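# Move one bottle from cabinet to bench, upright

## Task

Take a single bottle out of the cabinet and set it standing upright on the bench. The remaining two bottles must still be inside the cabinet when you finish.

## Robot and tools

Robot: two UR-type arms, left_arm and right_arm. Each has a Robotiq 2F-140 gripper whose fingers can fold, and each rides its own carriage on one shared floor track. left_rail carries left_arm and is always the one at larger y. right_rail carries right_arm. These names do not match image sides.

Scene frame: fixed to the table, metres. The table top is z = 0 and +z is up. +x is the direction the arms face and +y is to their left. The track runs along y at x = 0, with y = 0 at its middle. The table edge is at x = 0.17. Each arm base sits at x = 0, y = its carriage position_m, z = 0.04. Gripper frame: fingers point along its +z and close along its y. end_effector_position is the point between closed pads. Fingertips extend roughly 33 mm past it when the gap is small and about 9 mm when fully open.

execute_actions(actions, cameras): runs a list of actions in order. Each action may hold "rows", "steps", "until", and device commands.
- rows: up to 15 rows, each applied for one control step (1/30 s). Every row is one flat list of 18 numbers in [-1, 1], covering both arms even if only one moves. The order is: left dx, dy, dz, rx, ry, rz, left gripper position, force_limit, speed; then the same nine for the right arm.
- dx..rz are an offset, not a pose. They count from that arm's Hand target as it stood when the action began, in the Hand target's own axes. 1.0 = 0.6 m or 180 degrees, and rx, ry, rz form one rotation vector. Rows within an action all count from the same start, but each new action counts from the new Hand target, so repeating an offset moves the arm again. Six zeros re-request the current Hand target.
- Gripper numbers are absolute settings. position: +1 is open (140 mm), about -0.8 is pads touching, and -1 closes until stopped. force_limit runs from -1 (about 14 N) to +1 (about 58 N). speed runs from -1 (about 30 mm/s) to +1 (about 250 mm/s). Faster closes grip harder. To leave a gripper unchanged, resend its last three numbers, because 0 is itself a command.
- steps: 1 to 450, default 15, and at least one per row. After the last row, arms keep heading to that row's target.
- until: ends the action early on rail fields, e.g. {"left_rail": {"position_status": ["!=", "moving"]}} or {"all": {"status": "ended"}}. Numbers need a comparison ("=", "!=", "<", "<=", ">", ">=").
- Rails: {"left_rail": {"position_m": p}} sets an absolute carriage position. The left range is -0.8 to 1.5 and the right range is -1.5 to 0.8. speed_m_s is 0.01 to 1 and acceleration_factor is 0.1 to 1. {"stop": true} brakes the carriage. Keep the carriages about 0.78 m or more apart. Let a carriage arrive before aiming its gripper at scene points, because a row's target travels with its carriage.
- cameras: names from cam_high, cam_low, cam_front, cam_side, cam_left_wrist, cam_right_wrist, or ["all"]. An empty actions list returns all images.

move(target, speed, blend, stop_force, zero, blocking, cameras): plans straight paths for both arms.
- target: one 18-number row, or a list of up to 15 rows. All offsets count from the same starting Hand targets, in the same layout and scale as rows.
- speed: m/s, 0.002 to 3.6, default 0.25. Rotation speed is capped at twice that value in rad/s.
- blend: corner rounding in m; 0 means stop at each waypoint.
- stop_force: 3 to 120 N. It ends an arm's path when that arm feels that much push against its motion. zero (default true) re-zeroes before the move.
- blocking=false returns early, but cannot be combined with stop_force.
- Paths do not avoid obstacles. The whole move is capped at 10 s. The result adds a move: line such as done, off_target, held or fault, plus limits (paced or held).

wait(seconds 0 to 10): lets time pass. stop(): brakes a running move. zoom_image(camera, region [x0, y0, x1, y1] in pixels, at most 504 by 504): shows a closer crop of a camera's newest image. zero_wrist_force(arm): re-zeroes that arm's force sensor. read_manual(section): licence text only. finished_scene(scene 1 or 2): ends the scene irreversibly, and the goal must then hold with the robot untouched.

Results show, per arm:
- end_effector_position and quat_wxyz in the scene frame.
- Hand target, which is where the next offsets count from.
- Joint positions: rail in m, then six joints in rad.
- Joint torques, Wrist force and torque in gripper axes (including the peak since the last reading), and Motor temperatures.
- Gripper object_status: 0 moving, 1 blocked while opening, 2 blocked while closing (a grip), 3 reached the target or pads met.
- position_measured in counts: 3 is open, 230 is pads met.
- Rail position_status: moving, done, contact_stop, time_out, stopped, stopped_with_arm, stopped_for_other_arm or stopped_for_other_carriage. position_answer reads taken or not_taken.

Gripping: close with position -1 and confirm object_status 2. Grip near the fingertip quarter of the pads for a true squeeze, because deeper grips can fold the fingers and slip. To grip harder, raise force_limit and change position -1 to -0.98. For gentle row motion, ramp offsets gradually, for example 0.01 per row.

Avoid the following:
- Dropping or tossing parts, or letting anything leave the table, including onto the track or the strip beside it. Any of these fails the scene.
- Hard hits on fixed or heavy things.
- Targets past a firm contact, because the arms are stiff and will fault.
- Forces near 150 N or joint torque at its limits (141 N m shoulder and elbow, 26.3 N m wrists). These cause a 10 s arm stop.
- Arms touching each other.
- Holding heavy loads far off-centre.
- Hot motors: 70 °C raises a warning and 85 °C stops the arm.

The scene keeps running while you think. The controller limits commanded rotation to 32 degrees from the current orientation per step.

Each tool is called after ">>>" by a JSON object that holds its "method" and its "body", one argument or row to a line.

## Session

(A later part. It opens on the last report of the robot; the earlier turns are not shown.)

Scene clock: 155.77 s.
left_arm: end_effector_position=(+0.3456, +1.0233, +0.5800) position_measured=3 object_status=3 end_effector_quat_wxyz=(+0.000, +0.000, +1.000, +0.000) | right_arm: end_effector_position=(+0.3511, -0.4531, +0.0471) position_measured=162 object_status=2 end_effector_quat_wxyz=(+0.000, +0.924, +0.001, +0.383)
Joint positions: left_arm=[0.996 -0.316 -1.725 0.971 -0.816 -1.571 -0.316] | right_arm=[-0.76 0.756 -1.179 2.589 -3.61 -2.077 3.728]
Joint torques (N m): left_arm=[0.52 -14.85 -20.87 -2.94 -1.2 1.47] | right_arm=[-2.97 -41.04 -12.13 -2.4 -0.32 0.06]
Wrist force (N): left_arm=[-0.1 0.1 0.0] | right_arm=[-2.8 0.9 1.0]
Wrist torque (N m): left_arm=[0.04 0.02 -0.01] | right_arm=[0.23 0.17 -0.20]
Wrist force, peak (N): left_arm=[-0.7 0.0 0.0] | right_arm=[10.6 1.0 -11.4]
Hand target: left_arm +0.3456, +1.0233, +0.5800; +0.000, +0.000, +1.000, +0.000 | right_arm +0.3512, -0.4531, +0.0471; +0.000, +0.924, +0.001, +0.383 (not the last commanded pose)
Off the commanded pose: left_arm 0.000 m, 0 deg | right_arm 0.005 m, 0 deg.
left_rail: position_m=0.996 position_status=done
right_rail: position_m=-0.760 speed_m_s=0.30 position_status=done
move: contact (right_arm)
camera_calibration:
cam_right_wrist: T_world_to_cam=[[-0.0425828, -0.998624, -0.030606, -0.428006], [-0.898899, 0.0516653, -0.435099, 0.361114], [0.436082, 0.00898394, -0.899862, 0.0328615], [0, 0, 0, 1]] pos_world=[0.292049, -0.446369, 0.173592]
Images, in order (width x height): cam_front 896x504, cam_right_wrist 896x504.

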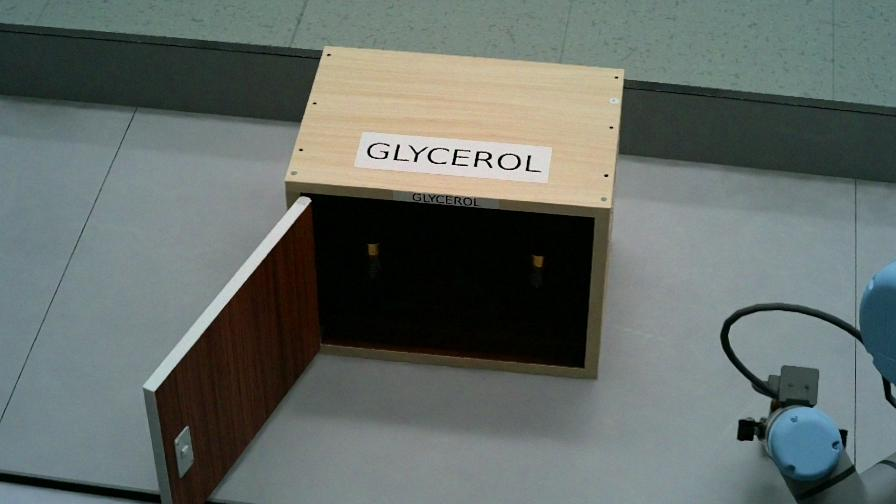

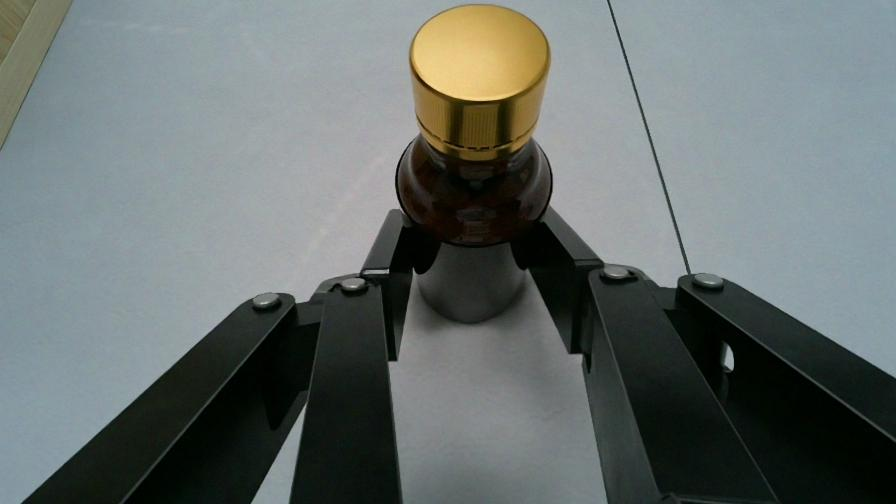

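>>> {"method": "execute_actions", "body": {
  "actions": [
    {"rows":[[0,0,0,0,0,0,1,1,1,0,0,0,0,0,0,0.2,-1,-1]],"steps":60}
  ]
}}

>>> {"method": "move", "body": {
  "target": [0,0,0,0,0,0,-0.8,-1,0,0,0,-0.17,0,0,0,0.2,-1,-1],
  "speed": 0.15,
  "cameras": ["cam_right_wrist"]
}}

>>> {"method": "execute_actions", "body": {
  "actions": [
    {"left_rail":{"position_m":0.57,"speed_m_s":0.5},"steps":200,"until":{"left_rail":{"position_status":["!=","moving"]}}}
  ]
}}

>>> {"method": "move", "body": {
  "target": [
    [0.17,-0.528,0.2,0,0,0,-0.8,-1,0,0,0,0,0,0,0,0.2,-1,-1],
    [0.17,-0.528,0.633,0,0,0,-0.8,-1,0,0,0,0,0,0,0,0.2,-1,-1]
  ],
  "blend": [0.02,0],
  "cameras": ["cam_front","cam_left_wrist"]
}}

Scene clock: 174.67 s.
left_arm: end_effector_position=(+0.3456, +1.0233, +0.5800) position_measured=3 object_status=3 end_effector_quat_wxyz=(+0.000, +0.000, +1.000, +0.000) | right_arm: end_effector_position=(+0.3512, -0.4531, +0.0471) position_measured=104 object_status=3 end_effector_quat_wxyz=(+0.000, +0.924, +0.001, +0.383)
Joint positions: left_arm=[0.996 -0.316 -1.725 0.971 -0.816 -1.571 -0.316] | right_arm=[-0.76 0.756 -1.179 2.589 -3.61 -2.077 3.728]
Joint torques (N m): left_arm=[-0.25 -15.44 -21.48 -2.98 -1.38 1.35] | right_arm=[7.42 -25.45 -13.11 -2.09 -1.74 -0.97]
Wrist force (N): left_arm=[-0.2 0.3 0.2] | right_arm=[-0.5 1.5 -0.6]
Wrist torque (N m): left_arm=[0.06 0.03 -0.01] | right_arm=[0.35 0.15 -0.21]
Wrist force, peak (N): left_arm=[0.1 0.3 0.7] | right_arm=[-2.8 1.6 1.3]
Hand target: left_arm +0.3456, +1.0233, +0.5800; +0.000, +0.000, +1.000, +0.000 | right_arm +0.3512, -0.4531, +0.0471; +0.000, +0.924, +0.001, +0.383
Off the commanded pose: left_arm 0.000 m, 0 deg | right_arm 0.000 m, 0 deg.
left_rail: position_m=0.996 position_status=done
right_rail: position_m=-0.760 speed_m_s=0.30 position_status=done

Scene clock: 176.03 s.
left_arm: end_effector_position=(+0.3456, +1.0233, +0.5800) position_measured=229 object_status=3 end_effector_quat_wxyz=(+0.000, +0.000, +1.000, +0.000) | right_arm: end_effector_position=(+0.2790, -0.4531, +0.1191) position_measured=104 object_status=3 end_effector_quat_wxyz=(+0.000, +0.924, +0.001, +0.383)
Joint positions: left_arm=[0.996 -0.316 -1.725 0.971 -0.816 -1.571 -0.316] | right_arm=[-0.76 0.94 -1.571 2.616 -3.149 -2.179 3.909]
Joint torques (N m): left_arm=[0.59 -14.5 -21.09 -2.89 -1.14 1.21] | right_arm=[8.29 -28.6 -26.37 -1.49 -2.66 1.82]
Wrist force (N): left_arm=[-0.1 0.2 0.3] | right_arm=[-0.5 1.2 -1.2]
Wrist torque (N m): left_arm=[0.04 0.02 -0.01] | right_arm=[0.30 0.13 -0.27]
Wrist force, peak (N): left_arm=[0.2 0.4 0.4] | right_arm=[-1.0 1.6 -2.1]
Hand target: left_arm +0.3456, +1.0233, +0.5800; +0.000, +0.000, +1.000, +0.000 | right_arm +0.2790, -0.4531, +0.1192; +0.000, +0.924, +0.001, +0.383
Off the commanded pose: left_arm 0.000 m, 0 deg | right_arm 0.000 m, 0 deg.
left_rail: position_m=0.996 position_status=done
right_rail: position_m=-0.760 speed_m_s=0.30 position_status=done
move: done
camera_calibration:
cam_right_wrist: T_world_to_cam=[[-0.0425397, -0.998623, -0.030696, -0.428856], [-0.898901, 0.0516658, -0.435095, 0.327674], [0.436082, 0.00908393, -0.899861, 0.129228], [0, 0, 0, 1]] pos_world=[0.219949, -0.446369, 0.245692]
Images, in order (width x height): cam_right_wrist 896x504.

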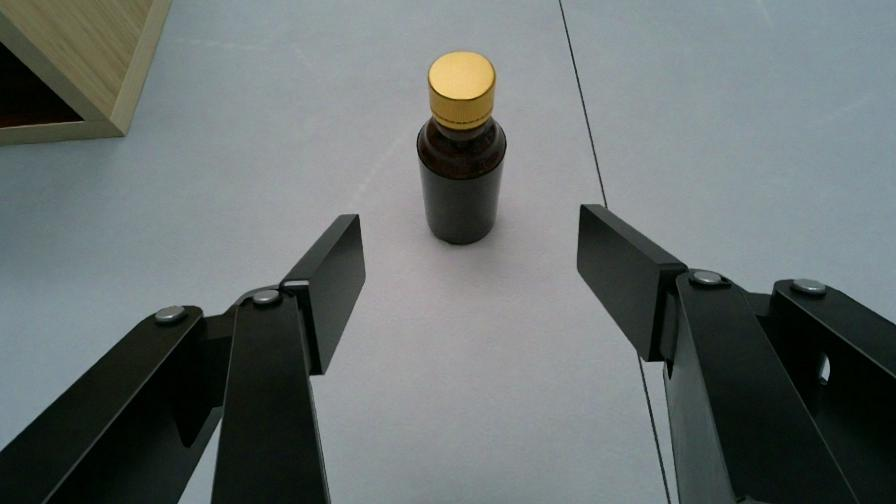

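Scene clock: 177.63 s.
left_arm: end_effector_position=(+0.3456, +0.5973, +0.5800) position_measured=229 object_status=3 end_effector_quat_wxyz=(+0.000, +0.000, +1.000, +0.000) | right_arm: end_effector_position=(+0.2790, -0.4531, +0.1192) position_measured=104 object_status=3 end_effector_quat_wxyz=(+0.000, +0.924, +0.001, +0.383)
Joint positions: left_arm=[0.57 -0.316 -1.725 0.971 -0.816 -1.571 -0.316] | right_arm=[-0.76 0.94 -1.572 2.616 -3.149 -2.179 3.909]
Joint torques (N m): left_arm=[1.46 -15.62 -20.99 -2.96 -1.29 1.34] | right_arm=[7.94 -29.51 -26.33 -1.66 -2.69 1.56]
Wrist force (N): left_arm=[0.0 0.0 0.4] | right_arm=[-0.6 1.5 -0.8]
Wrist torque (N m): left_arm=[0.01 0.00 -0.01] | right_arm=[0.35 0.14 -0.28]
Wrist force, peak (N): left_arm=[0.4 1.9 0.4] | right_arm=[-1.1 1.8 -0.9]
Hand target: left_arm +0.3456, +0.5973, +0.5800; +0.000, +0.000, +1.000, +0.000 | right_arm +0.2790, -0.4531, +0.1192; +0.000, +0.924, +0.001, +0.383
Tool commands: left_gripper/position=-0.8 left_gripper/force_limit=-1.0 left_gripper/speed=+0.0 right_gripper/position=+0.2 right_gripper/force_limit=-1.0 right_gripper/speed=-1.0
Off the commanded pose: left_arm 0.000 m, 0 deg | right_arm 0.000 m, 0 deg.
left_rail: position_m=0.570 speed_m_s=0.50 position_status=done
right_rail: position_m=-0.760 speed_m_s=0.30 position_status=done

Scene clock: 180.73 s.
left_arm: end_effector_position=(+0.2436, +0.2804, +0.2002) position_measured=229 object_status=3 end_effector_quat_wxyz=(+0.000, +0.000, +1.000, +0.000) | right_arm: end_effector_position=(+0.2790, -0.4531, +0.1192) position_measured=104 object_status=3 end_effector_quat_wxyz=(+0.000, +0.924, +0.001, +0.383)
Joint positions: left_arm=[0.57 -1.231 -1.871 2.121 -1.821 -1.571 -1.231] | right_arm=[-0.76 0.94 -1.572 2.616 -3.149 -2.179 3.909]
Joint torques (N m): left_arm=[7.94 -3.31 -20.1 -4.03 1.77 1.57] | right_arm=[9.23 -29.18 -25.56 -1.54 -2.64 1.8]
Wrist force (N): left_arm=[0.1 -0.1 0.3] | right_arm=[-1.0 1.3 -0.8]
Wrist torque (N m): left_arm=[-0.04 -0.05 0.00] | right_arm=[0.31 0.22 -0.28]
Wrist force, peak (N): left_arm=[0.4 0.4 2.4] | right_arm=[-0.6 1.8 -0.9]
Hand target: left_arm +0.2436, +0.2804, +0.2002; +0.000, +0.000, +1.000, +0.000 | right_arm +0.2790, -0.4531, +0.1192; +0.000, +0.924, +0.001, +0.383
Off the commanded pose: left_arm 0.000 m, 0 deg | right_arm 0.000 m, 0 deg.
left_rail: position_m=0.570 speed_m_s=0.50 position_status=done
right_rail: position_m=-0.760 speed_m_s=0.30 position_status=done
move: done
camera_calibration:
cam_left_wrist: T_world_to_cam=[[-0.00496168, 0.999435, 0.0332474, -0.284363], [0.942687, -0.00641817, 0.333616, -0.29835], [0.333641, 0.0329972, -0.942123, 0.240475], [0, 0, 0, 1]] pos_world=[0.199608, 0.274352, 0.335546]
Images, in order (width x height): cam_front 896x504, cam_left_wrist 896x504.

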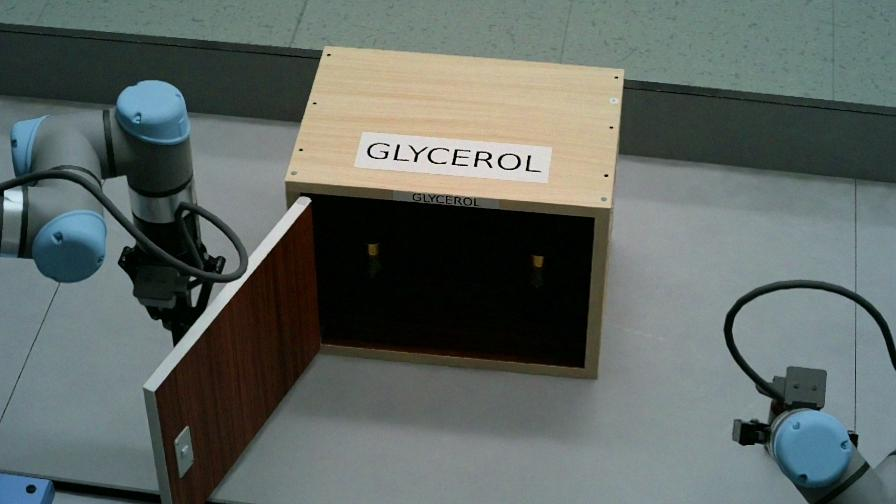

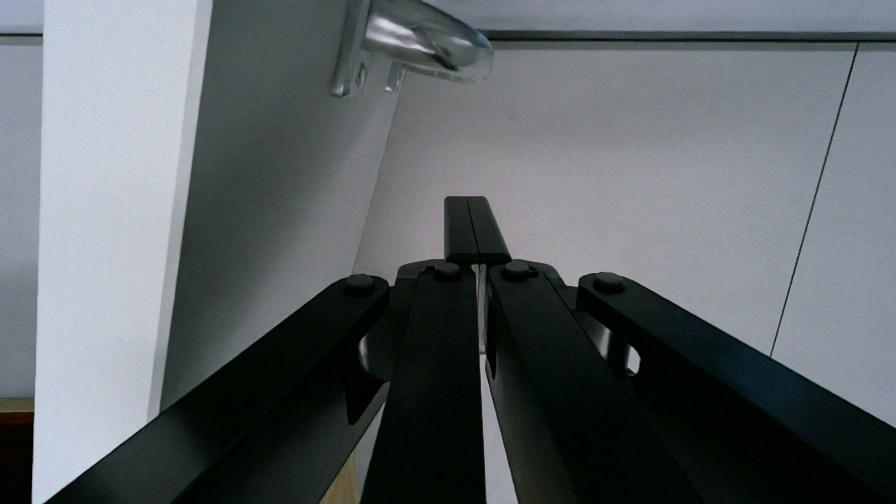

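>>> {"method": "move", "body": {
  "target": [
    [0.017,-0.221,0,0,0,0,-0.8,-1,0,0,0,0,0,0,0,0.2,-1,-1],
    [0.006,-0.304,0,0,0,0,-0.8,-1,0,0,0,0,0,0,0,0.2,-1,-1],
    [-0.0275,-0.379,0,0,0,0,-0.8,-1,0,0,0,0,0,0,0,0.2,-1,-1],
    [-0.0793,-0.444,0,0,0,0,-0.8,-1,0,0,0,0,0,0,0,0.2,-1,-1],
    [-0.1448,-0.494,0,0,0,0,-0.8,-1,0,0,0,0,0,0,0,0.2,-1,-1],
    [-0.2235,-0.525,0,0,0,0,-0.8,-1,0,0,0,0,0,0,0,0.2,-1,-1],
    [-0.2655,-0.538,0,0,0,0,-0.8,-1,0,0,0,0,0,0,0,0.2,-1,-1]
  ],
  "speed": 0.1,
  "blend": [0.01,0.01,0.01,0.01,0.01,0.01,0]
}}

>>> {"method": "move", "body": {
  "target": [-0.058,0.004,0,0,0,0,-0.8,-1,0,0,0,0,0,0,0,0.2,-1,-1],
  "speed": 0.03,
  "stop_force": 18
}}

>>> {"method": "move", "body": {
  "target": [0.15,0,-0.05,0,0,0,-0.8,-1,0,0,0,0,0,0,0,0.2,-1,-1],
  "speed": 0.2,
  "cameras": ["cam_front","cam_right_wrist"]
}}

Scene clock: 196.90 s.
left_arm: end_effector_position=(+0.4029, -0.0424, +0.2002) position_measured=229 object_status=3 end_effector_quat_wxyz=(+0.000, +0.000, +1.000, +0.000) | right_arm: end_effector_position=(+0.2790, -0.4531, +0.1192) position_measured=104 object_status=3 end_effector_quat_wxyz=(+0.000, +0.924, +0.001, +0.383)
Joint positions: left_arm=[0.57 -1.172 -0.994 1.115 -1.692 -1.571 -1.172] | right_arm=[-0.76 0.94 -1.572 2.616 -3.149 -2.179 3.909]
Joint torques (N m): left_arm=[8.72 -45.2 -34.48 -1.81 -1.85 1.53] | right_arm=[8.28 -29.29 -26.02 -1.53 -2.52 1.78]
Wrist force (N): left_arm=[3.6 1.6 0.5] | right_arm=[-0.6 1.1 -0.8]
Wrist torque (N m): left_arm=[0.04 -0.30 0.00] | right_arm=[0.27 0.14 -0.27]
Wrist force, peak (N): left_arm=[1.0 10.1 -0.5] | right_arm=[-0.8 1.7 -0.9]
Hand target: left_arm +0.4029, -0.0424, +0.2002; +0.000, +0.000, +1.000, +0.000 | right_arm +0.2790, -0.4531, +0.1192; +0.000, +0.924, +0.001, +0.383
Off the commanded pose: left_arm 0.000 m, 0 deg | right_arm 0.000 m, 0 deg.
left_rail: position_m=0.570 speed_m_s=0.50 position_status=done
right_rail: position_m=-0.760 speed_m_s=0.30 position_status=done
move: done

Scene clock: 199.03 s.
left_arm: end_effector_position=(+0.4293, -0.0405, +0.2002) position_measured=229 object_status=3 end_effector_quat_wxyz=(+0.000, +0.000, +1.000, +0.000) | right_arm: end_effector_position=(+0.2790, -0.4531, +0.1192) position_measured=104 object_status=3 end_effector_quat_wxyz=(+0.000, +0.924, +0.001, +0.383)
Joint positions: left_arm=[0.57 -1.137 -0.958 1.058 -1.67 -1.571 -1.138] | right_arm=[-0.76 0.94 -1.572 2.616 -3.149 -2.179 3.909]
Joint torques (N m): left_arm=[-7.04 -65.2 -20 -3.94 -1.89 -1.2] | right_arm=[9.72 -27.75 -25.9 -1.38 -2.61 1.86]
Wrist force (N): left_arm=[1.3 -0.5 0.1] | right_arm=[-0.4 1.3 -1.1]
Wrist torque (N m): left_arm=[-0.14 -0.27 0.01] | right_arm=[0.33 0.09 -0.27]
Wrist force, peak (N): left_arm=[30.7 -0.9 -2.7] | right_arm=[-0.5 1.8 -0.9]
Hand target: left_arm +0.4293, -0.0405, +0.2002; +0.000, +0.000, +1.000, +0.000 (not the last commanded pose) | right_arm +0.2790, -0.4531, +0.1192; +0.000, +0.924, +0.001, +0.383
Off the commanded pose: left_arm 0.008 m, 0 deg | right_arm 0.000 m, 0 deg.
left_rail: position_m=0.570 speed_m_s=0.50 position_status=done
right_rail: position_m=-0.760 speed_m_s=0.30 position_status=done
move: contact (left_arm)

Scene clock: 200.03 s.
left_arm: end_effector_position=(+0.3394, -0.0405, +0.2302) position_measured=229 object_status=3 end_effector_quat_wxyz=(+0.000, +0.000, +1.000, +0.000) | right_arm: end_effector_position=(+0.2790, -0.4531, +0.1192) position_measured=104 object_status=3 end_effector_quat_wxyz=(+0.000, +0.924, +0.001, +0.383)
Joint positions: left_arm=[0.57 -1.255 -1.092 1.191 -1.669 -1.571 -1.255] | right_arm=[-0.76 0.94 -1.572 2.616 -3.149 -2.179 3.909]
Joint torques (N m): left_arm=[-8.07 -60.87 -20.43 -4.1 2.04 -1.27] | right_arm=[8 -29.69 -25.81 -1.6 -2.79 1.77]
Wrist force (N): left_arm=[1.5 -0.5 -0.1] | right_arm=[-0.9 1.4 -1.1]
Wrist torque (N m): left_arm=[-0.13 -0.32 0.02] | right_arm=[0.33 0.19 -0.27]
Wrist force, peak (N): left_arm=[3.4 -0.4 -0.6] | right_arm=[-0.8 1.6 -1.1]
Hand target: left_arm +0.3393, -0.0405, +0.2302; +0.000, +0.000, +1.000, +0.000 | right_arm +0.2790, -0.4531, +0.1192; +0.000, +0.924, +0.001, +0.383
Off the commanded pose: left_arm 0.000 m, 0 deg | right_arm 0.000 m, 0 deg.
left_rail: position_m=0.570 speed_m_s=0.50 position_status=done
right_rail: position_m=-0.760 speed_m_s=0.30 position_status=done
move: done
camera_calibration:
cam_right_wrist: T_world_to_cam=[[-0.0425397, -0.998623, -0.030696, -0.428856], [-0.898901, 0.0516658, -0.435095, 0.327674], [0.436082, 0.00908393, -0.899861, 0.129228], [0, 0, 0, 1]] pos_world=[0.219949, -0.446369, 0.245692]
Images, in order (width x height): cam_front 896x504, cam_right_wrist 896x504.

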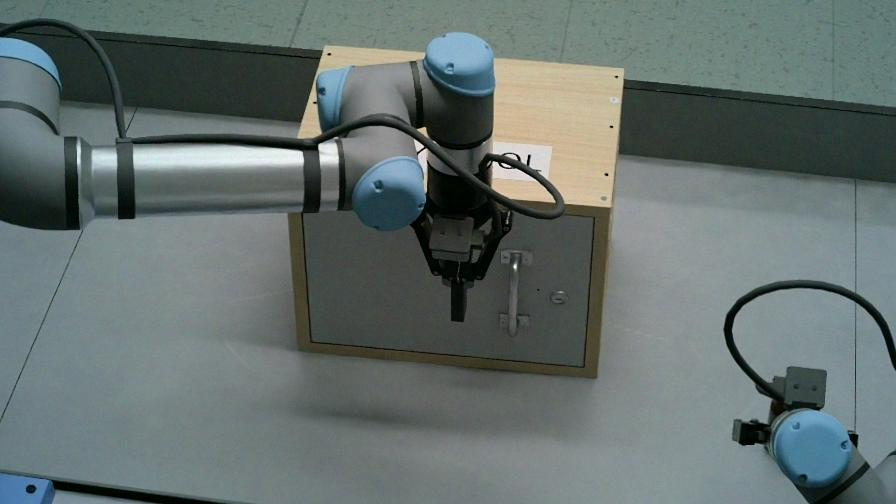

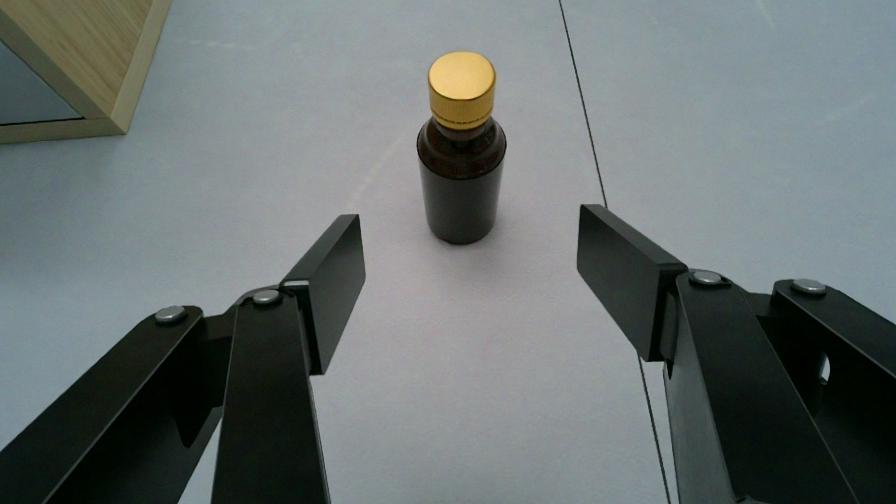

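>>> {"method": "finished_scene", "body": {
  "scene": 2
}}

The scene is finished: the task was done.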